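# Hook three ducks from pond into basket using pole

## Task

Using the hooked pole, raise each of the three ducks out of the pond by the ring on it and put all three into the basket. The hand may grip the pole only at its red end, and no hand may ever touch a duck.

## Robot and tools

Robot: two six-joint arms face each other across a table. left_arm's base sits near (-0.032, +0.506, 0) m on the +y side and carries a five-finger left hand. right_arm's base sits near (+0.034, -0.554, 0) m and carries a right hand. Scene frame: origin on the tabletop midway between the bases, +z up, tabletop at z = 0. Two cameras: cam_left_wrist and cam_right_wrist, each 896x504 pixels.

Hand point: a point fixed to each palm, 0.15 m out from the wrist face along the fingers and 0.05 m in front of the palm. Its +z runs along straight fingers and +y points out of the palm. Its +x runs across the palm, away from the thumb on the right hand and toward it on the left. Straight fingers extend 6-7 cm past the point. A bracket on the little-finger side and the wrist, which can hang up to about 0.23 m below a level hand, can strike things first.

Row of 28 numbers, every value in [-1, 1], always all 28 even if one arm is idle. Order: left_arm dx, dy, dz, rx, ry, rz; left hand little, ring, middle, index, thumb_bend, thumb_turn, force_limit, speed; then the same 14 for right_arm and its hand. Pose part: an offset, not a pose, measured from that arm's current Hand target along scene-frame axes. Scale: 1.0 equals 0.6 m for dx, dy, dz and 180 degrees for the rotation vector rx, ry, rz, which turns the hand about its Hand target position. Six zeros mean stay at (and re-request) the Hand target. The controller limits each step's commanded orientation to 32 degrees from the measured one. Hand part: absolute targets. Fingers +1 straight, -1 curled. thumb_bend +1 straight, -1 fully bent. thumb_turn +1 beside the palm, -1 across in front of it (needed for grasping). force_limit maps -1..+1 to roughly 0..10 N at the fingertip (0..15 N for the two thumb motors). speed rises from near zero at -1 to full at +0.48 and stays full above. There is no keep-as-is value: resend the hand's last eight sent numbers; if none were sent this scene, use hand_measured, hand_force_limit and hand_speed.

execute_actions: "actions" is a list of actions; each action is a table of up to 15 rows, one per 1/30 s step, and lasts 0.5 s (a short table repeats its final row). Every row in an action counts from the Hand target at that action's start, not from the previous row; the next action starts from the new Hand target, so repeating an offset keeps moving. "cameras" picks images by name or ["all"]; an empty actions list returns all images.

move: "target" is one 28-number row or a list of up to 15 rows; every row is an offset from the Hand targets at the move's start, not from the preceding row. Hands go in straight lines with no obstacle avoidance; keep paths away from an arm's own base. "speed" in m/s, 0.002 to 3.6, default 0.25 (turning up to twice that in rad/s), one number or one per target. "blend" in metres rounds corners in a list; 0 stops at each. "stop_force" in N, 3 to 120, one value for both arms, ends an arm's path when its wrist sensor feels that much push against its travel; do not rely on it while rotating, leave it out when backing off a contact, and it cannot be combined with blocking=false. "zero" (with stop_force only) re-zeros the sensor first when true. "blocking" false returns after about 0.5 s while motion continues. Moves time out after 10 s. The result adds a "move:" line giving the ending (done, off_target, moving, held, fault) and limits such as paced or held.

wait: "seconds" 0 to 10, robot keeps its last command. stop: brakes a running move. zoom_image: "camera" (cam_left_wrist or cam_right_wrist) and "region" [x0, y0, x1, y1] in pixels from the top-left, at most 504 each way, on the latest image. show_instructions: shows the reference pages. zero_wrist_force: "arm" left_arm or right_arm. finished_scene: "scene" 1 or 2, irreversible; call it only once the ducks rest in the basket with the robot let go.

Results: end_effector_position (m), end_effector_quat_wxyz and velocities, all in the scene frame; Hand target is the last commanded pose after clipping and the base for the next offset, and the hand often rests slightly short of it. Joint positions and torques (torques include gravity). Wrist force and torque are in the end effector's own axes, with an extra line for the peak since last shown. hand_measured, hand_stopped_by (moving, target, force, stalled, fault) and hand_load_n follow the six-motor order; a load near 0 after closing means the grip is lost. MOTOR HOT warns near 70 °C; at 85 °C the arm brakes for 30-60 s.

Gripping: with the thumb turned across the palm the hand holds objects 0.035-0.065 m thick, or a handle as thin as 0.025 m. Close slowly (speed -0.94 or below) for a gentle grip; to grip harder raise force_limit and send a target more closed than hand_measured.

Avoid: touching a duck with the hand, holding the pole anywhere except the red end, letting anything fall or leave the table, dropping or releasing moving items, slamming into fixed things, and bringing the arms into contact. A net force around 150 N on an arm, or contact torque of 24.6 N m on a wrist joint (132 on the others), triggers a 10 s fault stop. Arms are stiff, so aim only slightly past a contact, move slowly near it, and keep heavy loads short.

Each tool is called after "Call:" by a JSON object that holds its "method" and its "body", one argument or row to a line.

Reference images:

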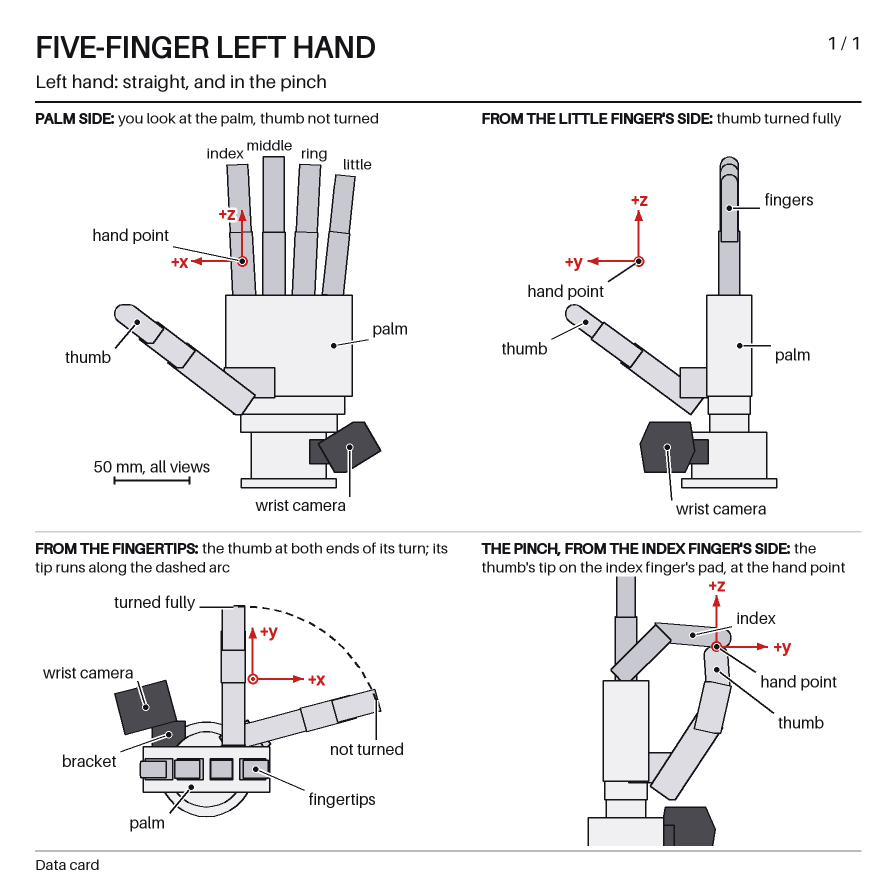

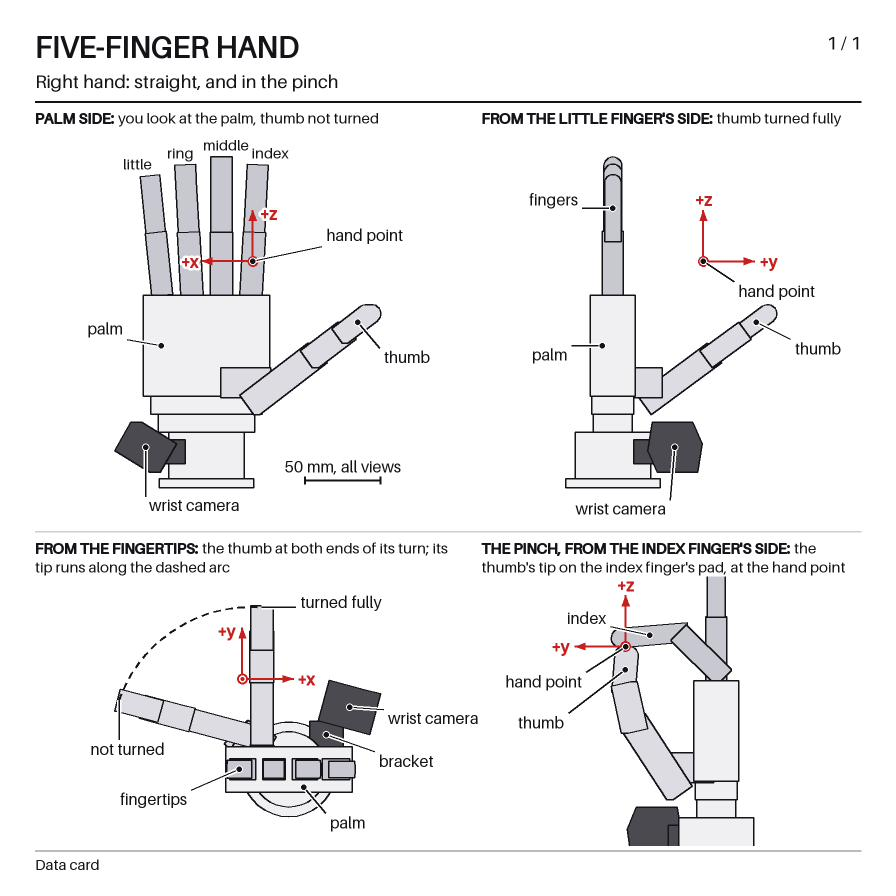

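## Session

Call:
{"method": "execute_actions", "body": {
  "actions": []
}}

Scene clock: 0.00 s.
left_arm: end_effector_position=(+0.1162, +0.2520, +0.4664) hand_measured=(+1.000, +1.000, +1.000, +1.000, +1.000, +1.000) hand_load_n=(+0.0, +0.0, +0.0, +0.0, +0.0, +0.0) hand_stopped_by=(target, target, target, target, target, target) hand_force_limit=0.00 hand_speed=-0.80 end_effector_quat_wxyz=(-0.007, +0.951, -0.308, -0.014) | right_arm: end_effector_position=(+0.1373, -0.2892, +0.4688) hand_measured=(+1.000, +1.000, +1.000, +1.000, +1.000, +1.000) hand_load_n=(+0.0, +0.0, +0.0, +0.0, +0.0, +0.0) hand_stopped_by=(target, target, target, target, target, target) hand_force_limit=0.00 hand_speed=-0.80 end_effector_quat_wxyz=(-0.036, -0.377, +0.926, -0.015)
Joint positions: left_arm=[4.35 -1.442 -1.358 1.203 -1.586 1.885] | right_arm=[-1.159 -1.701 1.364 1.98 1.596 -1.895]
Joint velocities: within noise
Joint torques (N m): no reading
Wrist force (N): no reading
Wrist torque (N m): no reading
Wrist force, peak (N): no reading
Hand target: left_arm +0.1162, +0.2520, +0.4664; -0.007, +0.951, -0.308, -0.014 | right_arm +0.1373, -0.2892, +0.4688; -0.036, -0.377, +0.926, -0.015

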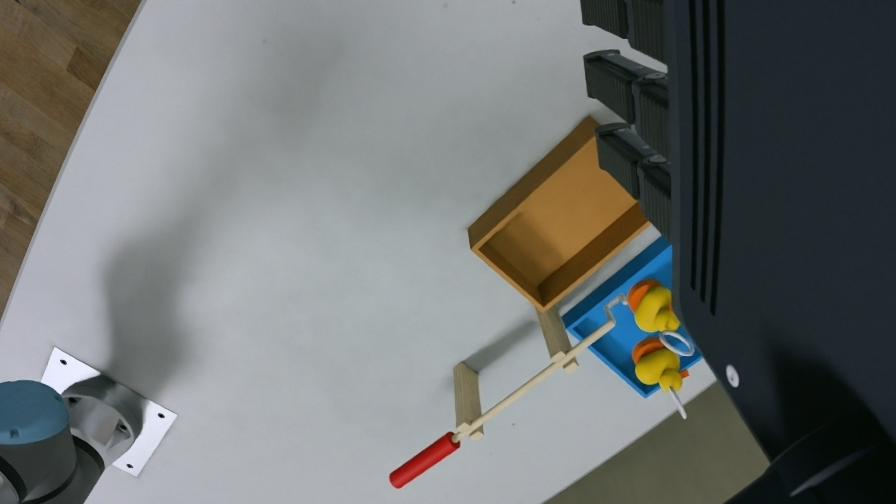

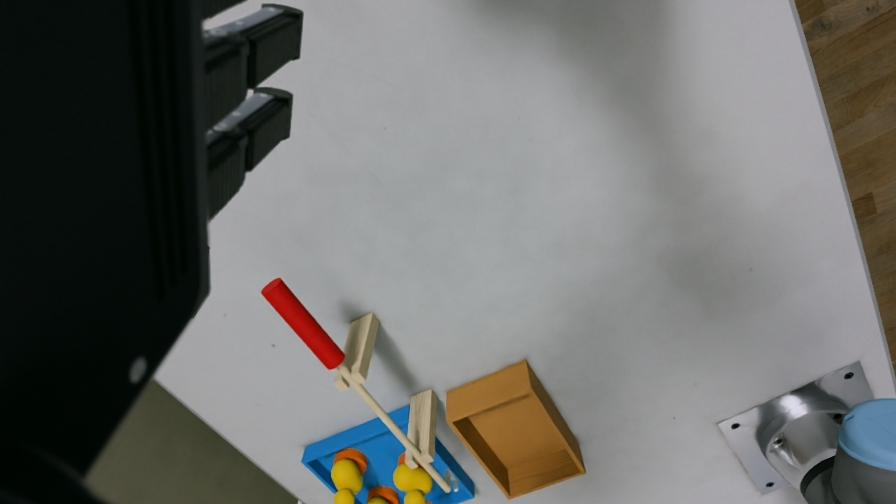

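Call:
{"method": "move", "body": {
  "target": [0.6607,0.3167,-0.3073,-0.1295,-0.0718,-0.1985,1,1,1,1,1,1,0,-0.8,0.4745,0.2903,-0.3647,0.0236,-0.0097,0.2538,1,1,1,1,1,-1,0,0.3],
  "speed": 0.3,
  "cameras": ["all"]
}}

Scene clock: 24.00 s.
left_arm: end_effector_position=(+0.5126, +0.4420, +0.2821) hand_measured=(+1.000, +1.000, +1.000, +1.000, +1.000, +1.000) hand_load_n=(+0.0, +0.0, +0.0, +0.0, +0.0, +0.0) hand_stopped_by=(target, target, target, target, target, target) hand_force_limit=0.00 hand_speed=-0.80 end_effector_quat_wxyz=(+0.144, +0.789, -0.576, +0.155) | right_arm: end_effector_position=(+0.4220, -0.1151, +0.2500) hand_measured=(+1.000, +1.000, +1.000, +1.000, +1.000, -1.000) hand_load_n=(+0.0, +0.0, +0.0, +0.0, +0.0, +0.0) hand_stopped_by=(target, target, target, target, target, target) hand_force_limit=0.00 hand_speed=0.30 end_effector_quat_wxyz=(+0.000, -0.707, +0.707, +0.001)
Joint positions: left_arm=[5.037 -2.261 -0.89 1.5 -1.152 3.223] | right_arm=[-1.09 -0.787 0.693 1.664 1.57 -2.625]
Joint torques (N m): left_arm=[-11.11 39.7 26.32 -4.18 2.35 2.07] | right_arm=[7.02 -41.63 -30.32 5.07 2.24 -1.92]
Wrist force (N): left_arm=[-0.3 -0.1 0.2] | right_arm=[-0.2 0.4 -0.5]
Wrist torque (N m): left_arm=[-0.02 0.00 -0.02] | right_arm=[0.06 0.02 -0.02]
Wrist force, peak (N): left_arm=[-0.8 -1.3 0.7] | right_arm=[0.2 0.1 -1.0]
Hand target: left_arm +0.5127, +0.4420, +0.2821; +0.144, +0.789, -0.576, +0.155 | right_arm +0.4220, -0.1150, +0.2499; +0.000, +0.707, -0.707, -0.001
Off the commanded pose: left_arm 0.000 m, 0 deg | right_arm 0.000 m, 0 deg.
move: done

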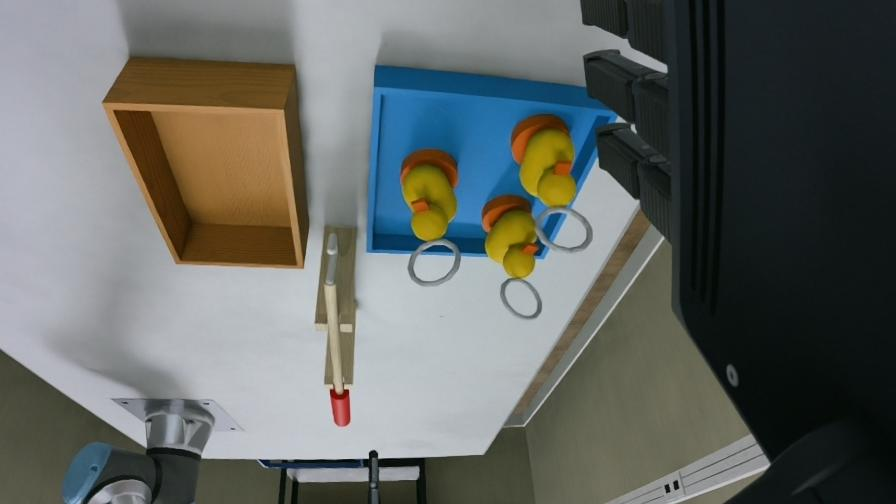

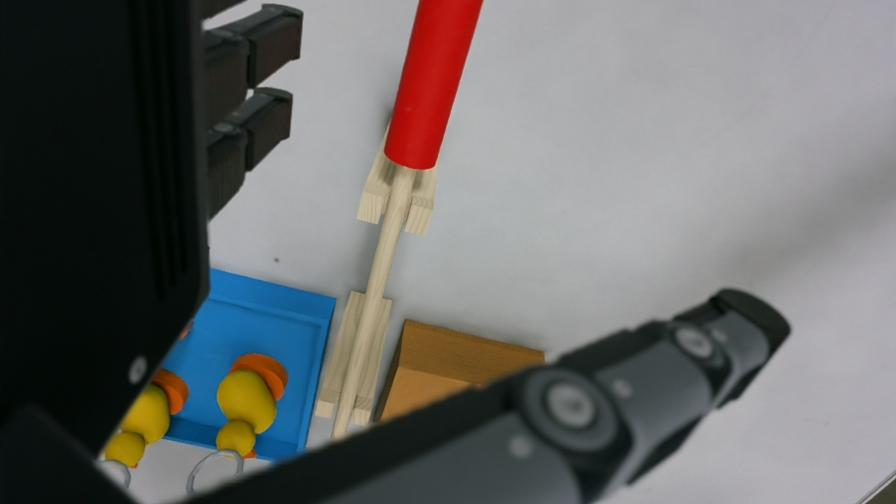

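Call:
{"method": "move", "body": {
  "target": [0,0,0,0,0,0,1,1,1,1,1,1,0,-0.8,-0.0017,0.0083,-0.1,0,0,-0.0122,1,1,1,1,1,-1,0,0.3],
  "speed": 0.12,
  "cameras": ["cam_right_wrist"]
}}

Scene clock: 29.03 s.
left_arm: end_effector_position=(+0.5127, +0.4420, +0.2821) hand_measured=(+1.000, +1.000, +1.000, +1.000, +1.000, +1.000) hand_load_n=(+0.0, +0.0, +0.0, +0.0, +0.0, +0.0) hand_stopped_by=(target, target, target, target, target, target) hand_force_limit=0.00 hand_speed=-0.80 end_effector_quat_wxyz=(+0.144, +0.789, -0.576, +0.155) | right_arm: end_effector_position=(+0.4210, -0.1101, +0.1901) hand_measured=(+1.000, +1.000, +1.000, +1.000, +1.000, -1.000) hand_load_n=(+0.0, +0.0, +0.0, +0.0, +0.0, +0.0) hand_stopped_by=(target, target, target, target, target, target) hand_force_limit=0.00 hand_speed=0.30 end_effector_quat_wxyz=(+0.000, -0.693, +0.721, +0.001)
Joint positions: left_arm=[5.037 -2.262 -0.89 1.499 -1.152 3.223] | right_arm=[-1.084 -0.789 0.851 1.51 1.57 -2.581]
Joint torques (N m): left_arm=[-10.72 37.72 27.21 -4.14 1.53 2.09] | right_arm=[7.09 -40.98 -7.79 0.43 -1.89 1.65]
Wrist force (N): left_arm=[-0.9 -0.4 0.0] | right_arm=[0.1 0.3 -0.6]
Wrist torque (N m): left_arm=[-0.05 0.09 -0.05] | right_arm=[0.04 0.01 -0.08]
Wrist force, peak (N): left_arm=[-0.9 0.3 -0.1] | right_arm=[0.1 0.4 -1.2]
Hand target: left_arm +0.5127, +0.4420, +0.2821; +0.144, +0.789, -0.576, +0.155 | right_arm +0.4210, -0.1101, +0.1899; +0.000, +0.693, -0.721, -0.001
Off the commanded pose: left_arm 0.000 m, 0 deg | right_arm 0.000 m, 0 deg.
move: done
Images, in order (width x height): cam_right_wrist 896x504.

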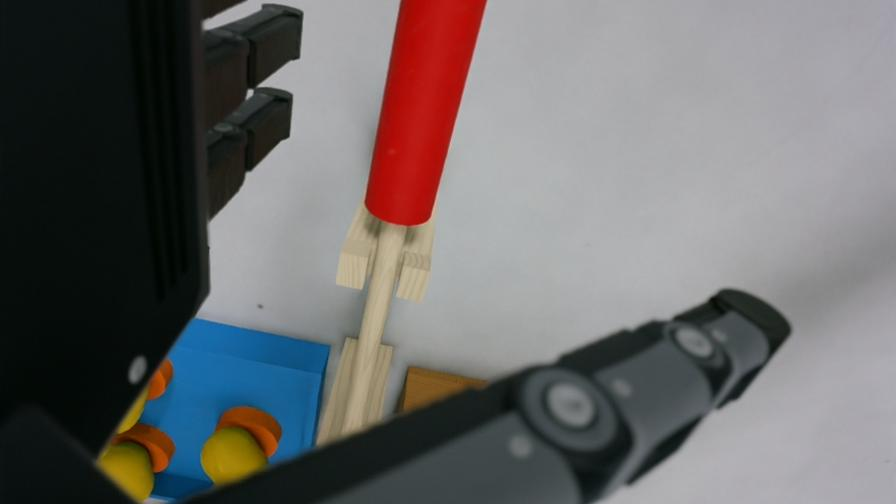

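Call:
{"method": "move", "body": {
  "target": [0,0,0,0,0,0,1,1,1,1,1,1,0,-0.8,-0.0033,0,-0.125,0,0,0,1,1,1,1,1,-1,0,0.3],
  "speed": 0.08,
  "cameras": ["all"]
}}

Scene clock: 35.63 s.
left_arm: end_effector_position=(+0.5127, +0.4420, +0.2821) hand_measured=(+1.000, +1.000, +1.000, +1.000, +1.000, +1.000) hand_load_n=(+0.0, +0.0, +0.0, +0.0, -0.5, +0.0) hand_stopped_by=(target, target, target, target, target, target) hand_force_limit=0.00 hand_speed=-0.80 end_effector_quat_wxyz=(+0.144, +0.789, -0.576, +0.155) | right_arm: end_effector_position=(+0.4190, -0.1101, +0.1151) hand_measured=(+1.000, +1.000, +1.000, +1.000, +1.000, -1.000) hand_load_n=(+0.0, +0.0, +0.0, +0.0, +0.0, +0.0) hand_stopped_by=(target, target, target, target, target, target) hand_force_limit=0.00 hand_speed=0.30 end_effector_quat_wxyz=(+0.000, -0.693, +0.721, +0.000)
Joint positions: left_arm=[5.037 -2.262 -0.89 1.499 -1.152 3.223] | right_arm=[-1.083 -0.761 0.994 1.338 1.57 -2.579]
Joint torques (N m): left_arm=[-10.82 38.41 26.88 -3.96 -0.08 1.88] | right_arm=[6.06 -41.42 -7.02 0.57 -1.75 1.78]
Wrist force (N): left_arm=[-0.3 -0.3 0.1] | right_arm=[0.4 0.3 -0.4]
Wrist torque (N m): left_arm=[-0.04 0.00 -0.02] | right_arm=[0.01 -0.06 -0.05]
Wrist force, peak (N): left_arm=[-0.9 0.2 0.0] | right_arm=[0.1 0.2 -1.0]
Hand target: left_arm +0.5127, +0.4420, +0.2821; +0.144, +0.789, -0.576, +0.155 | right_arm +0.4190, -0.1101, +0.1149; +0.000, +0.693, -0.721, -0.001
Off the commanded pose: left_arm 0.000 m, 0 deg | right_arm 0.000 m, 0 deg.
move: done

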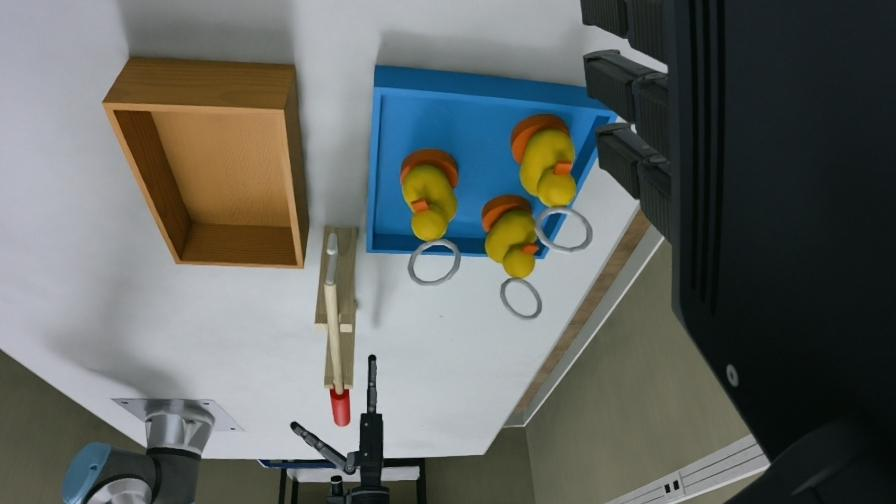

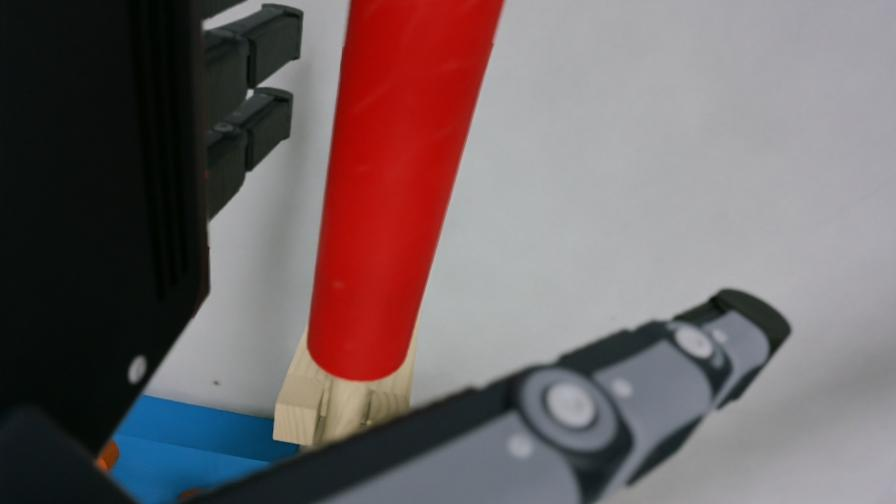

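Call:
{"method": "move", "body": {
  "target": [
    [0,0,0,0,0,0,1,1,1,1,1,1,0,-0.8,-0.005,-0.0033,-0.0133,0,0,0,1,1,1,1,1,-1,0,0.3],
    [0,0,0,0,0,0,1,1,1,1,1,1,0,-0.8,-0.005,-0.0033,-0.0133,0,0,0,-1,-1,-1,-1,1,-1,0,-0.7]
  ],
  "speed": 0.05,
  "cameras": ["all"]
}}

Scene clock: 44.23 s.
left_arm: end_effector_position=(+0.5127, +0.4420, +0.2821) hand_measured=(+1.000, +1.000, +1.000, +1.000, +1.000, +1.000) hand_load_n=(+0.0, +0.0, +0.0, +0.0, +0.0, +0.0) hand_stopped_by=(target, target, target, target, target, target) hand_force_limit=0.00 hand_speed=-0.80 end_effector_quat_wxyz=(+0.144, +0.789, -0.576, +0.155) | right_arm: end_effector_position=(+0.4160, -0.1120, +0.1070) hand_measured=(-0.934, -0.878, -0.850, -0.796, +1.000, -1.000) hand_load_n=(+8.0, +4.0, +4.0, +1.0, +0.0, +0.0) hand_stopped_by=(force, force, force, force, target, target) hand_force_limit=0.00 hand_speed=-0.70 end_effector_quat_wxyz=(+0.000, -0.693, +0.721, +0.001)
Joint positions: left_arm=[5.037 -2.262 -0.89 1.499 -1.152 3.223] | right_arm=[-1.083 -0.766 1.023 1.313 1.57 -2.579]
Joint torques (N m): left_arm=[-10.88 38.82 26.58 -3.97 -0.06 1.8] | right_arm=[-7.07 -52.7 -10.99 0.8 -1.11 0.85]
Wrist force (N): left_arm=[-0.5 -0.1 0.0] | right_arm=[1.6 4.4 -0.1]
Wrist torque (N m): left_arm=[-0.02 0.03 -0.03] | right_arm=[0.17 -0.08 -0.73]
Wrist force, peak (N): left_arm=[-1.0 -0.1 0.1] | right_arm=[1.1 5.4 0.1]
Hand target: left_arm +0.5127, +0.4420, +0.2821; +0.144, +0.789, -0.576, +0.155 | right_arm +0.4160, -0.1120, +0.1070; +0.000, +0.693, -0.721, -0.001
Off the commanded pose: left_arm 0.000 m, 0 deg | right_arm 0.000 m, 0 deg.
move: done

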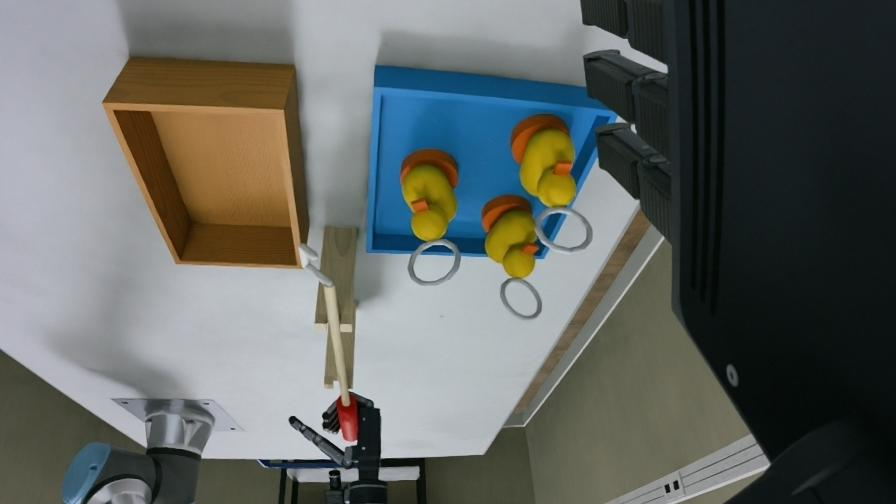

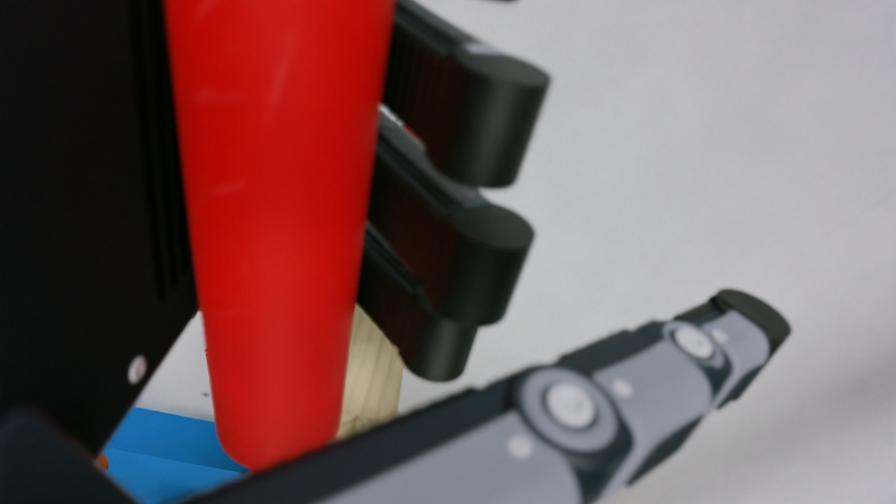

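Call:
{"method": "zoom_image", "body": {
  "camera": "cam_left_wrist",
  "region": [270, 220, 430, 470]
}}

Call:
{"method": "zoom_image", "body": {
  "camera": "cam_right_wrist",
  "region": [100, 0, 604, 504]
}}

Scaled by 2.016 from the camera's 896x504 image, which has a finer 1280x720 frame.

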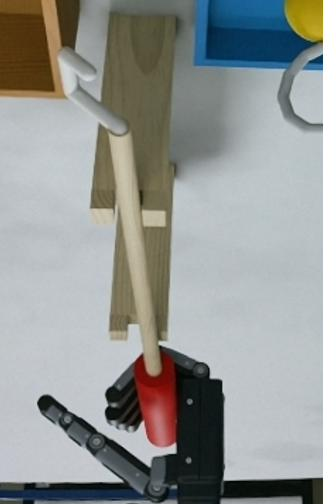

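Scaled by 1.000.

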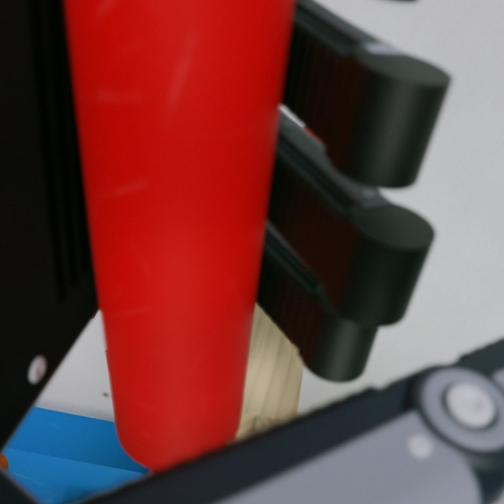

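Call:
{"method": "move", "body": {
  "target": [0,0,0,0,0,0,1,1,1,1,1,1,0,-0.8,0,0,-0.0333,0,0,0,-1,-1,-1,-1,1,-1,0,-0.7],
  "speed": 0.02,
  "cameras": ["all"]
}}

Call:
{"method": "zoom_image", "body": {
  "camera": "cam_left_wrist",
  "region": [270, 220, 430, 470]
}}

Scene clock: 57.10 s.
left_arm: end_effector_position=(+0.5127, +0.4420, +0.2821) hand_measured=(+1.000, +1.000, +1.000, +1.000, +1.000, +1.000) hand_load_n=(+0.0, +0.0, +0.0, +0.0, +0.0, +0.0) hand_stopped_by=(target, target, target, target, target, target) hand_force_limit=0.00 hand_speed=-0.80 end_effector_quat_wxyz=(+0.144, +0.789, -0.576, +0.155) | right_arm: end_effector_position=(+0.4160, -0.1120, +0.0872) hand_measured=(-0.934, -0.880, -0.850, -0.796, +1.000, -1.000) hand_load_n=(+6.5, +0.0, +0.0, +0.0, +0.0, +0.0) hand_stopped_by=(force, force, force, force, target, target) hand_force_limit=0.00 hand_speed=-0.70 end_effector_quat_wxyz=(+0.000, -0.693, +0.721, +0.001)
Joint positions: left_arm=[5.037 -2.262 -0.89 1.499 -1.152 3.223] | right_arm=[-1.083 -0.751 1.049 1.273 1.57 -2.579]
Joint torques (N m): left_arm=[-10.71 38.82 26.4 -3.92 -0.17 1.54] | right_arm=[-4.64 -40.11 -5.25 0.82 0.35 1.27]
Wrist force (N): left_arm=[-0.7 -0.3 -0.2] | right_arm=[-0.3 0.3 -1.4]
Wrist torque (N m): left_arm=[-0.05 0.05 -0.04] | right_arm=[0.09 -0.04 -0.02]
Wrist force, peak (N): left_arm=[-0.9 0.5 0.0] | right_arm=[2.1 4.9 -0.5]
Hand target: left_arm +0.5127, +0.4420, +0.2821; +0.144, +0.789, -0.576, +0.155 | right_arm +0.4160, -0.1120, +0.0870; +0.000, +0.693, -0.721, -0.001
Off the commanded pose: left_arm 0.000 m, 0 deg | right_arm 0.000 m, 0 deg.
move: done

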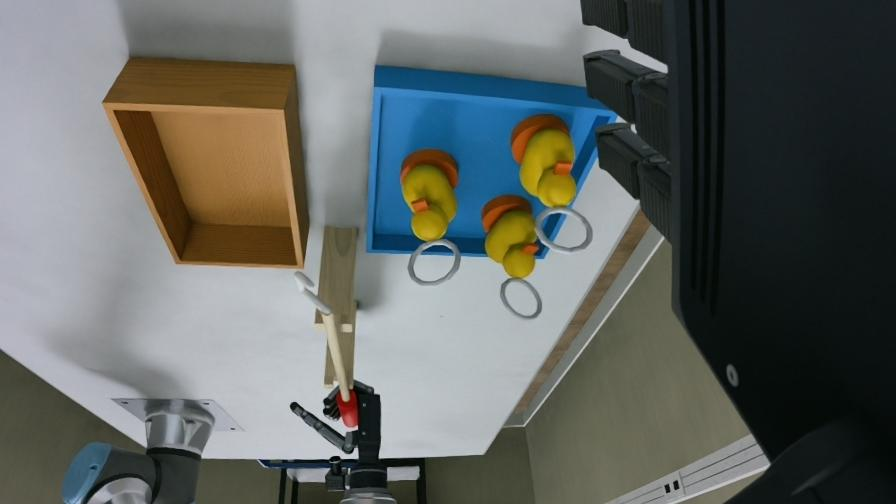

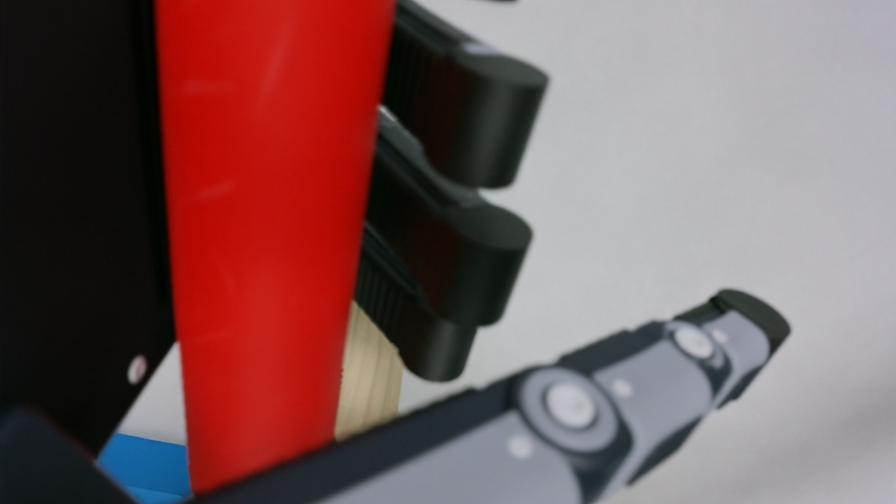

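Scaled by 2.016 from the camera's 896x504 image, which has a finer 1280x720 frame.

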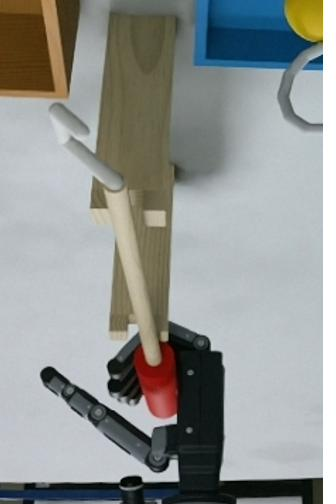

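Call:
{"method": "zoom_image", "body": {
  "camera": "cam_left_wrist",
  "region": [290, 300, 400, 460]
}}

Scaled by 3.150 from the camera's 896x504 image, which has a finer 1280x720 frame.

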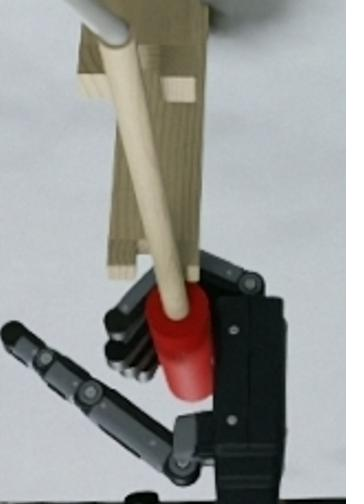

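Call:
{"method": "move", "body": {
  "target": [
    [0,0,0,0,0,0,1,1,1,1,1,1,0,-0.8,0,0,0.0333,0,0,0,-1,-1,-1,-1,1,-1,0,-0.7],
    [0,0,0,0,0,0,1,1,1,1,1,1,0,-0.8,0,0,0.0333,0,0,0,-0.3,-0.3,-0.3,-0.3,1,-1,0,-0.7]
  ],
  "speed": 0.03,
  "cameras": ["all"]
}}

Call:
{"method": "zoom_image", "body": {
  "camera": "cam_left_wrist",
  "region": [290, 220, 400, 460]
}}

Scene clock: 70.63 s.
left_arm: end_effector_position=(+0.5127, +0.4420, +0.2821) hand_measured=(+1.000, +1.000, +1.000, +1.000, +1.000, +1.000) hand_load_n=(+0.0, +0.0, +0.0, +0.0, +0.0, +0.0) hand_stopped_by=(target, target, target, target, target, target) hand_force_limit=0.00 hand_speed=-0.80 end_effector_quat_wxyz=(+0.144, +0.789, -0.576, +0.155) | right_arm: end_effector_position=(+0.4160, -0.1120, +0.1070) hand_measured=(-0.300, -0.300, -0.300, -0.300, +1.000, -1.000) hand_load_n=(+0.0, +0.0, +0.0, +0.5, -0.5, +0.0) hand_stopped_by=(target, target, target, target, target, target) hand_force_limit=0.00 hand_speed=-0.70 end_effector_quat_wxyz=(+0.000, -0.693, +0.721, +0.001)
Joint positions: left_arm=[5.037 -2.262 -0.89 1.499 -1.152 3.223] | right_arm=[-1.083 -0.766 1.023 1.313 1.57 -2.579]
Joint torques (N m): left_arm=[-10.76 38.83 26.79 -3.77 -0.02 1.2] | right_arm=[-1.3 -52.74 -29.7 4.63 0.49 -0.49]
Wrist force (N): left_arm=[-0.5 -0.2 0.0] | right_arm=[0.3 0.5 0.1]
Wrist torque (N m): left_arm=[-0.04 0.02 -0.03] | right_arm=[0.01 -0.05 -0.01]
Wrist force, peak (N): left_arm=[-0.9 -0.2 0.2] | right_arm=[0.0 0.2 -2.1]
Hand target: left_arm +0.5127, +0.4420, +0.2821; +0.144, +0.789, -0.576, +0.155 | right_arm +0.4160, -0.1120, +0.1070; +0.000, +0.693, -0.721, -0.001
Off the commanded pose: left_arm 0.000 m, 0 deg | right_arm 0.000 m, 0 deg.
move: done

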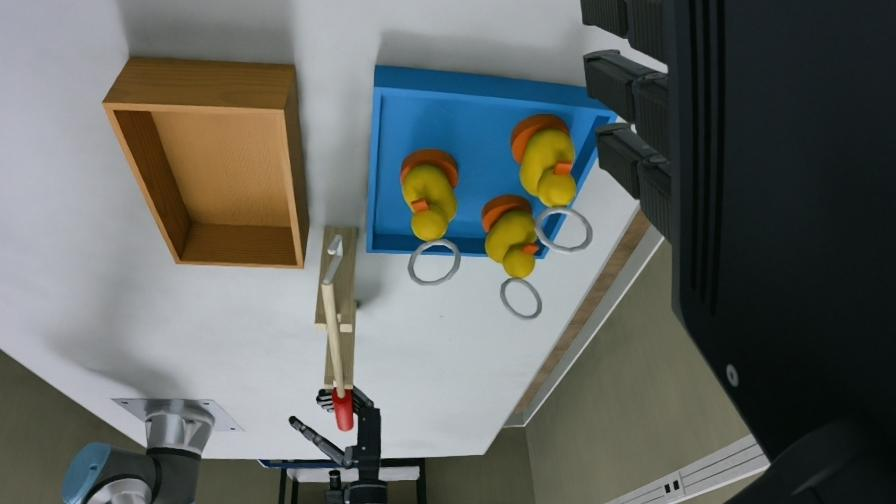

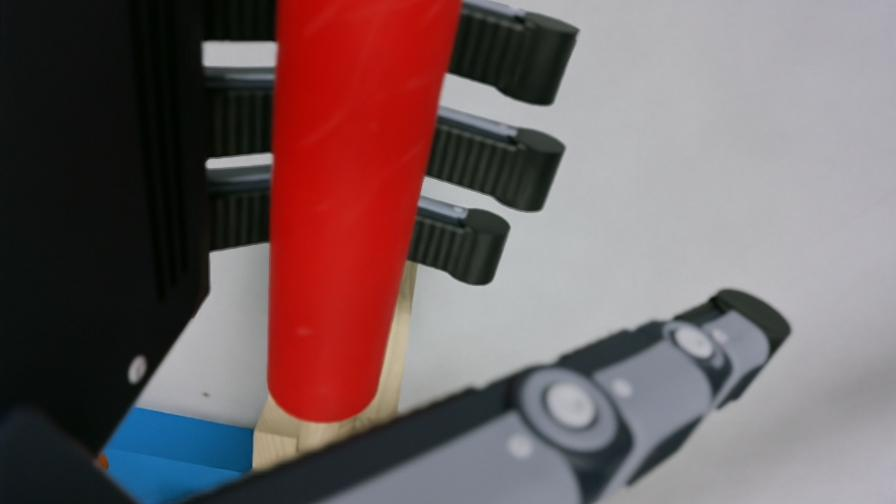

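Scaled by 2.100 from the camera's 896x504 image, which has a finer 1280x720 frame.

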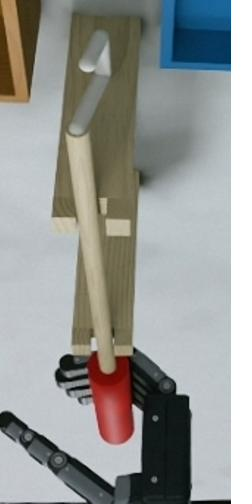

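Call:
{"method": "move", "body": {
  "target": [
    [0,0,0,0,0,0,1,1,1,1,1,1,0,-0.8,0,0,0,0,0,0,1,1,1,1,1,-1,0,0.3],
    [0,0,0,0,0,0,1,1,1,1,1,1,0,-0.8,-0.0067,0,0.0417,0,0,0,1,1,1,1,1,-1,0,0.3],
    [0,0,0,0,0,0,1,1,1,1,1,1,0,-0.8,-0.0067,0,0.0417,0,0,0,-1,-1,-1,-1,1,-1,0,-0.7]
  ],
  "speed": 0.06,
  "cameras": ["all"]
}}

Call:
{"method": "zoom_image", "body": {
  "camera": "cam_left_wrist",
  "region": [290, 220, 400, 460]
}}

Scene clock: 78.03 s.
left_arm: end_effector_position=(+0.5127, +0.4420, +0.2821) hand_measured=(+1.000, +1.000, +1.000, +1.000, +1.000, +1.000) hand_load_n=(+0.0, +0.0, +0.0, +0.5, +0.0, +0.0) hand_stopped_by=(target, target, target, target, target, target) hand_force_limit=0.00 hand_speed=-0.80 end_effector_quat_wxyz=(+0.144, +0.789, -0.576, +0.155) | right_arm: end_effector_position=(+0.4120, -0.1120, +0.1320) hand_measured=(-1.000, -0.962, -0.906, -0.824, +1.000, -1.000) hand_load_n=(+0.5, +5.5, +4.5, +2.5, +0.0, +0.0) hand_stopped_by=(target, force, force, force, target, target) hand_force_limit=0.00 hand_speed=-0.70 end_effector_quat_wxyz=(+0.000, -0.693, +0.721, +0.001)
Joint positions: left_arm=[5.037 -2.262 -0.89 1.499 -1.152 3.223] | right_arm=[-1.079 -0.79 1.001 1.36 1.57 -2.576]
Joint torques (N m): left_arm=[-9.93 38.56 26.36 -3.78 -0.12 1.24] | right_arm=[3.28 -52.28 -28.21 3.1 -1.25 0.9]
Wrist force (N): left_arm=[-0.4 -0.3 -0.1] | right_arm=[1.1 4.5 -0.1]
Wrist torque (N m): left_arm=[-0.04 0.02 -0.02] | right_arm=[0.10 0.00 -0.74]
Wrist force, peak (N): left_arm=[-0.8 -0.3 -0.2] | right_arm=[1.1 4.5 -0.1]
Hand target: left_arm +0.5127, +0.4420, +0.2821; +0.144, +0.789, -0.576, +0.155 | right_arm +0.4120, -0.1120, +0.1320; +0.000, +0.693, -0.721, -0.001
Off the commanded pose: left_arm 0.000 m, 0 deg | right_arm 0.000 m, 0 deg.
move: done

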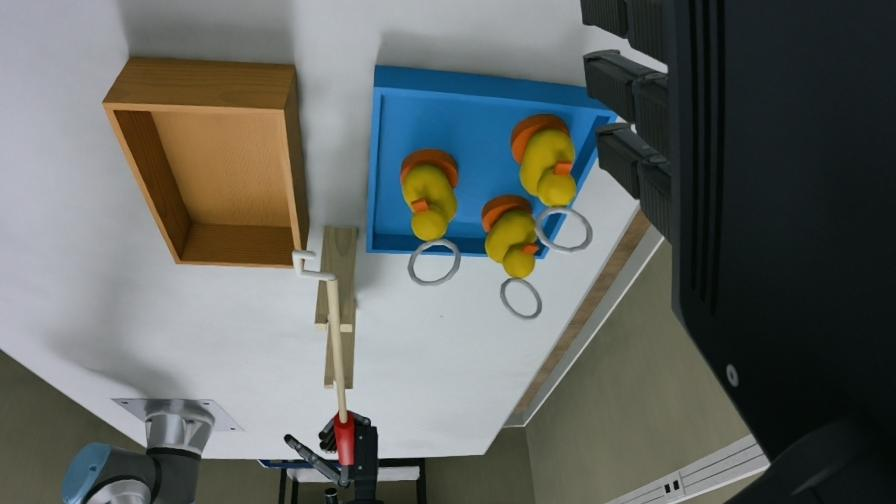

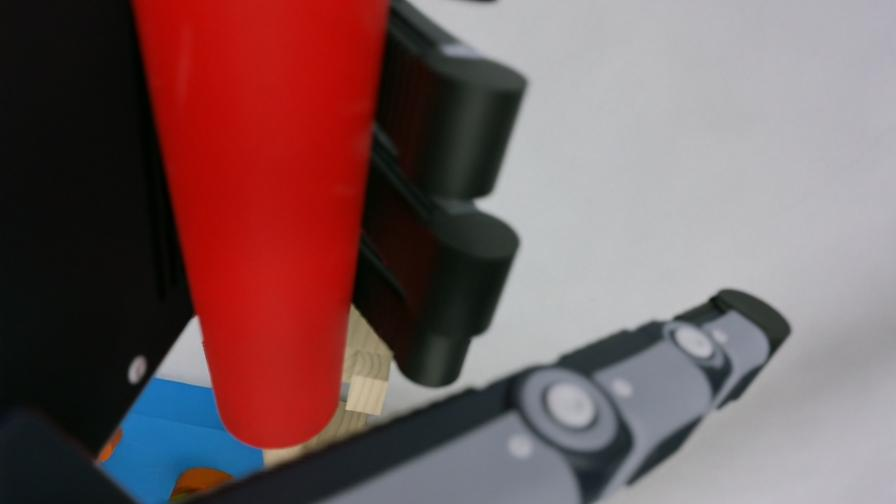

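Scaled by 2.100 from the camera's 896x504 image, which has a finer 1280x720 frame.

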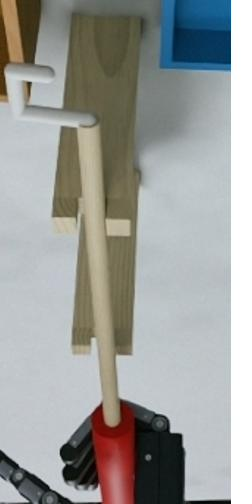

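Call:
{"method": "move", "body": {
  "target": [
    [0,0,0,0,0,0,1,1,1,1,1,1,0,-0.8,0,0,0,0,0,0,-0.3,-0.3,-0.3,-0.3,1,-1,0,-0.8]
  ],
  "speed": 0.06,
  "cameras": ["all"]
}}

Call:
{"method": "zoom_image", "body": {
  "camera": "cam_left_wrist",
  "region": [290, 220, 400, 460]
}}

Scene clock: 87.43 s.
left_arm: end_effector_position=(+0.5127, +0.4420, +0.2821) hand_measured=(+1.000, +1.000, +1.000, +1.000, +1.000, +1.000) hand_load_n=(+0.0, +0.0, +0.0, +0.0, +0.0, +0.0) hand_stopped_by=(target, target, target, target, target, target) hand_force_limit=0.00 hand_speed=-0.80 end_effector_quat_wxyz=(+0.144, +0.789, -0.576, +0.155) | right_arm: end_effector_position=(+0.4120, -0.1120, +0.1320) hand_measured=(-0.300, -0.300, -0.300, -0.300, +1.000, -1.000) hand_load_n=(+0.0, +0.0, +0.0, +0.0, +0.0, +0.0) hand_stopped_by=(target, target, target, target, target, target) hand_force_limit=0.00 hand_speed=-0.80 end_effector_quat_wxyz=(+0.000, -0.693, +0.721, +0.001)
Joint positions: left_arm=[5.037 -2.262 -0.89 1.499 -1.152 3.223] | right_arm=[-1.079 -0.79 1.001 1.36 1.57 -2.576]
Joint torques (N m): left_arm=[-10.12 39.51 26.31 -3.67 -0.06 0.98] | right_arm=[-0.81 -50.24 -25.57 4.78 -1.23 -0.18]
Wrist force (N): left_arm=[-0.3 -0.3 -0.2] | right_arm=[0.2 0.3 0.0]
Wrist torque (N m): left_arm=[-0.03 0.00 -0.01] | right_arm=[0.01 -0.04 -0.07]
Wrist force, peak (N): left_arm=[-0.8 -0.4 -0.5] | right_arm=[1.4 4.6 0.5]
Hand target: left_arm +0.5127, +0.4420, +0.2821; +0.144, +0.789, -0.576, +0.155 | right_arm +0.4120, -0.1120, +0.1320; +0.000, +0.693, -0.721, -0.001
Off the commanded pose: left_arm 0.000 m, 0 deg | right_arm 0.000 m, 0 deg.
move: done

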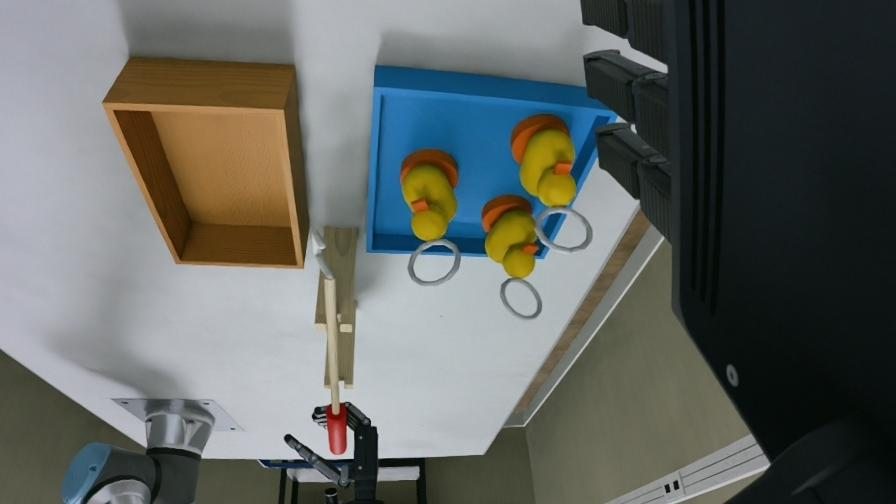

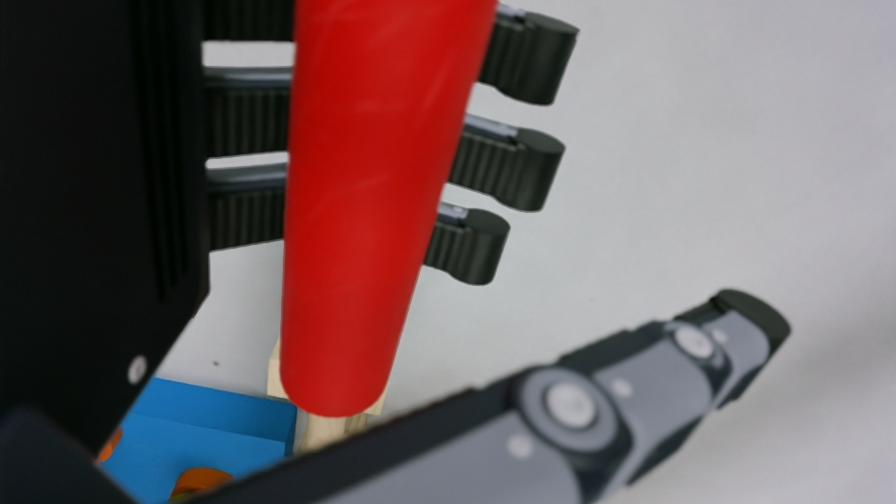

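Scaled by 2.100 from the camera's 896x504 image, which has a finer 1280x720 frame.

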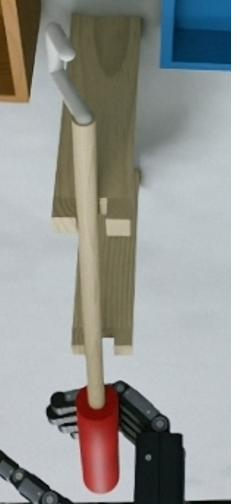

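Call:
{"method": "zoom_image", "body": {
  "camera": "cam_left_wrist",
  "region": [280, 360, 400, 490]
}}

Call:
{"method": "zoom_image", "body": {
  "camera": "cam_right_wrist",
  "region": [180, 200, 520, 504]
}}

Scaled by 3.877 from the camera's 896x504 image, which has a finer 1280x720 frame.

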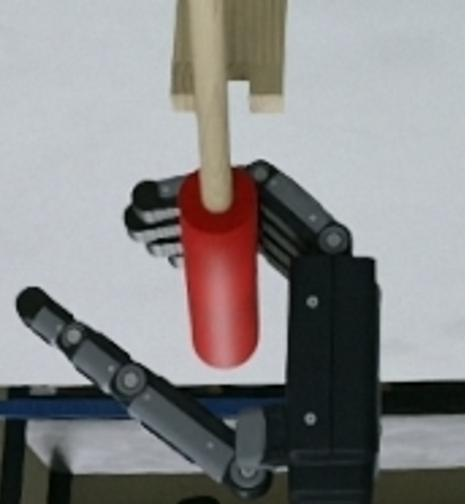

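Scaled by 1.482 from the camera's 896x504 image, which has a finer 1280x720 frame.

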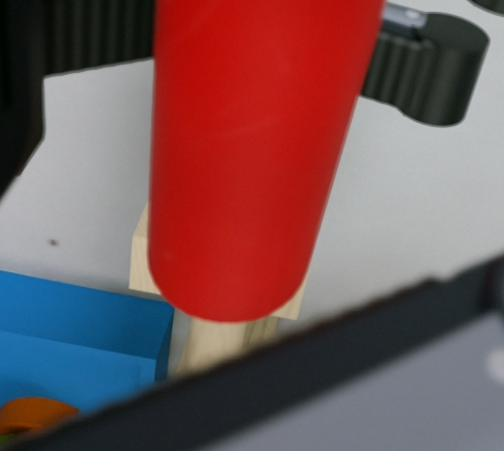

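Call:
{"method": "move", "body": {
  "target": [
    [0,0,0,0,0,0,1,1,1,1,1,1,0,-0.8,0,0,-0.0617,0,0,0,-0.3,-0.3,-0.3,-0.3,1,-1,0,-0.8]
  ],
  "speed": 0.04,
  "cameras": ["all"]
}}

Call:
{"method": "zoom_image", "body": {
  "camera": "cam_left_wrist",
  "region": [290, 220, 400, 460]
}}

Scene clock: 99.83 s.
left_arm: end_effector_position=(+0.5127, +0.4420, +0.2821) hand_measured=(+1.000, +1.000, +1.000, +1.000, +1.000, +1.000) hand_load_n=(+0.0, +0.0, +0.0, +0.0, -0.5, +0.0) hand_stopped_by=(target, target, target, target, target, target) hand_force_limit=0.00 hand_speed=-0.80 end_effector_quat_wxyz=(+0.144, +0.789, -0.576, +0.155) | right_arm: end_effector_position=(+0.4120, -0.1120, +0.0951) hand_measured=(-0.300, -0.300, -0.300, -0.300, +1.000, -1.000) hand_load_n=(+0.0, +0.0, +0.0, +0.0, +0.0, +0.0) hand_stopped_by=(target, target, target, target, target, target) hand_force_limit=0.00 hand_speed=-0.80 end_effector_quat_wxyz=(+0.000, -0.693, +0.721, +0.001)
Joint positions: left_arm=[5.037 -2.262 -0.89 1.499 -1.152 3.223] | right_arm=[-1.079 -0.765 1.053 1.283 1.57 -2.576]
Joint torques (N m): left_arm=[-10.01 39.41 26.11 -3.53 -0.11 0.83] | right_arm=[4.46 -38.25 -8.23 0.41 1.29 -0.38]
Wrist force (N): left_arm=[-0.5 0.1 0.3] | right_arm=[0.1 0.3 -0.8]
Wrist torque (N m): left_arm=[0.00 0.04 -0.04] | right_arm=[0.03 -0.01 -0.07]
Wrist force, peak (N): left_arm=[-0.9 -0.1 -0.3] | right_arm=[0.2 0.4 -0.8]
Hand target: left_arm +0.5127, +0.4420, +0.2821; +0.144, +0.789, -0.576, +0.155 | right_arm +0.4120, -0.1120, +0.0950; +0.000, +0.693, -0.721, -0.001
Off the commanded pose: left_arm 0.000 m, 0 deg | right_arm 0.000 m, 0 deg.
move: done

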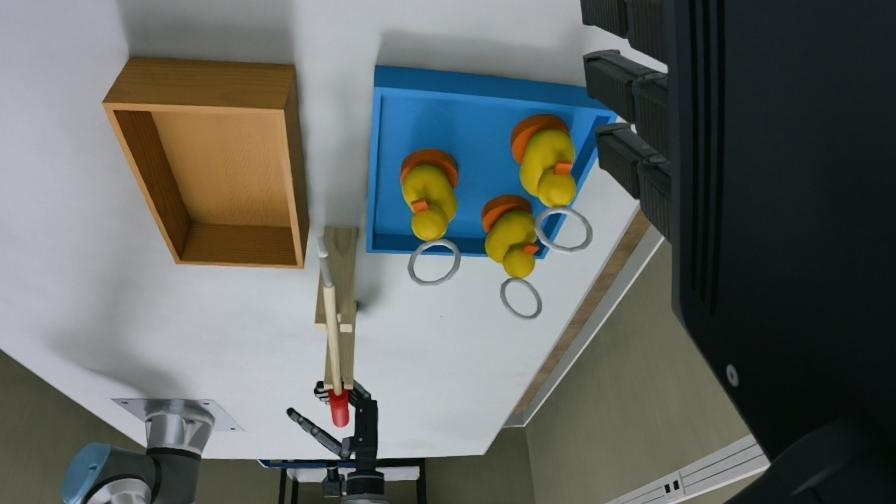

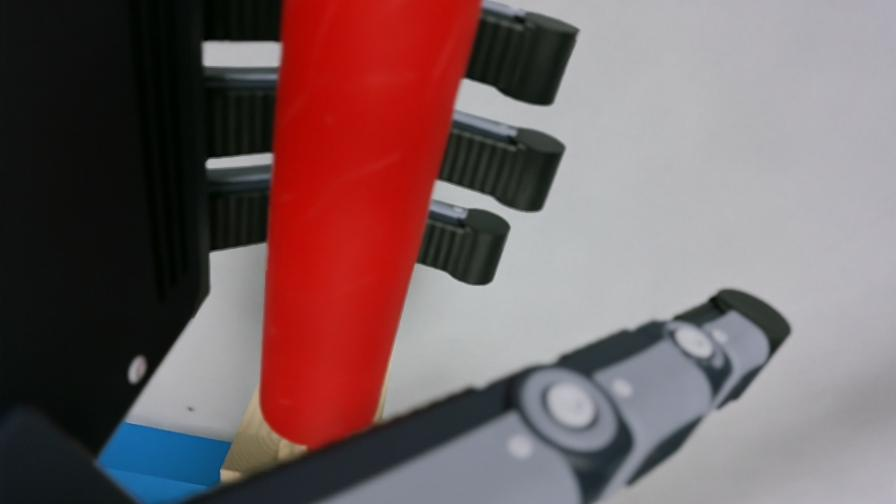

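Scaled by 2.100 from the camera's 896x504 image, which has a finer 1280x720 frame.

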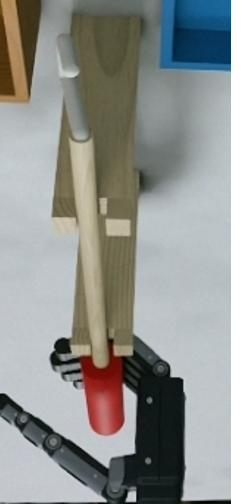

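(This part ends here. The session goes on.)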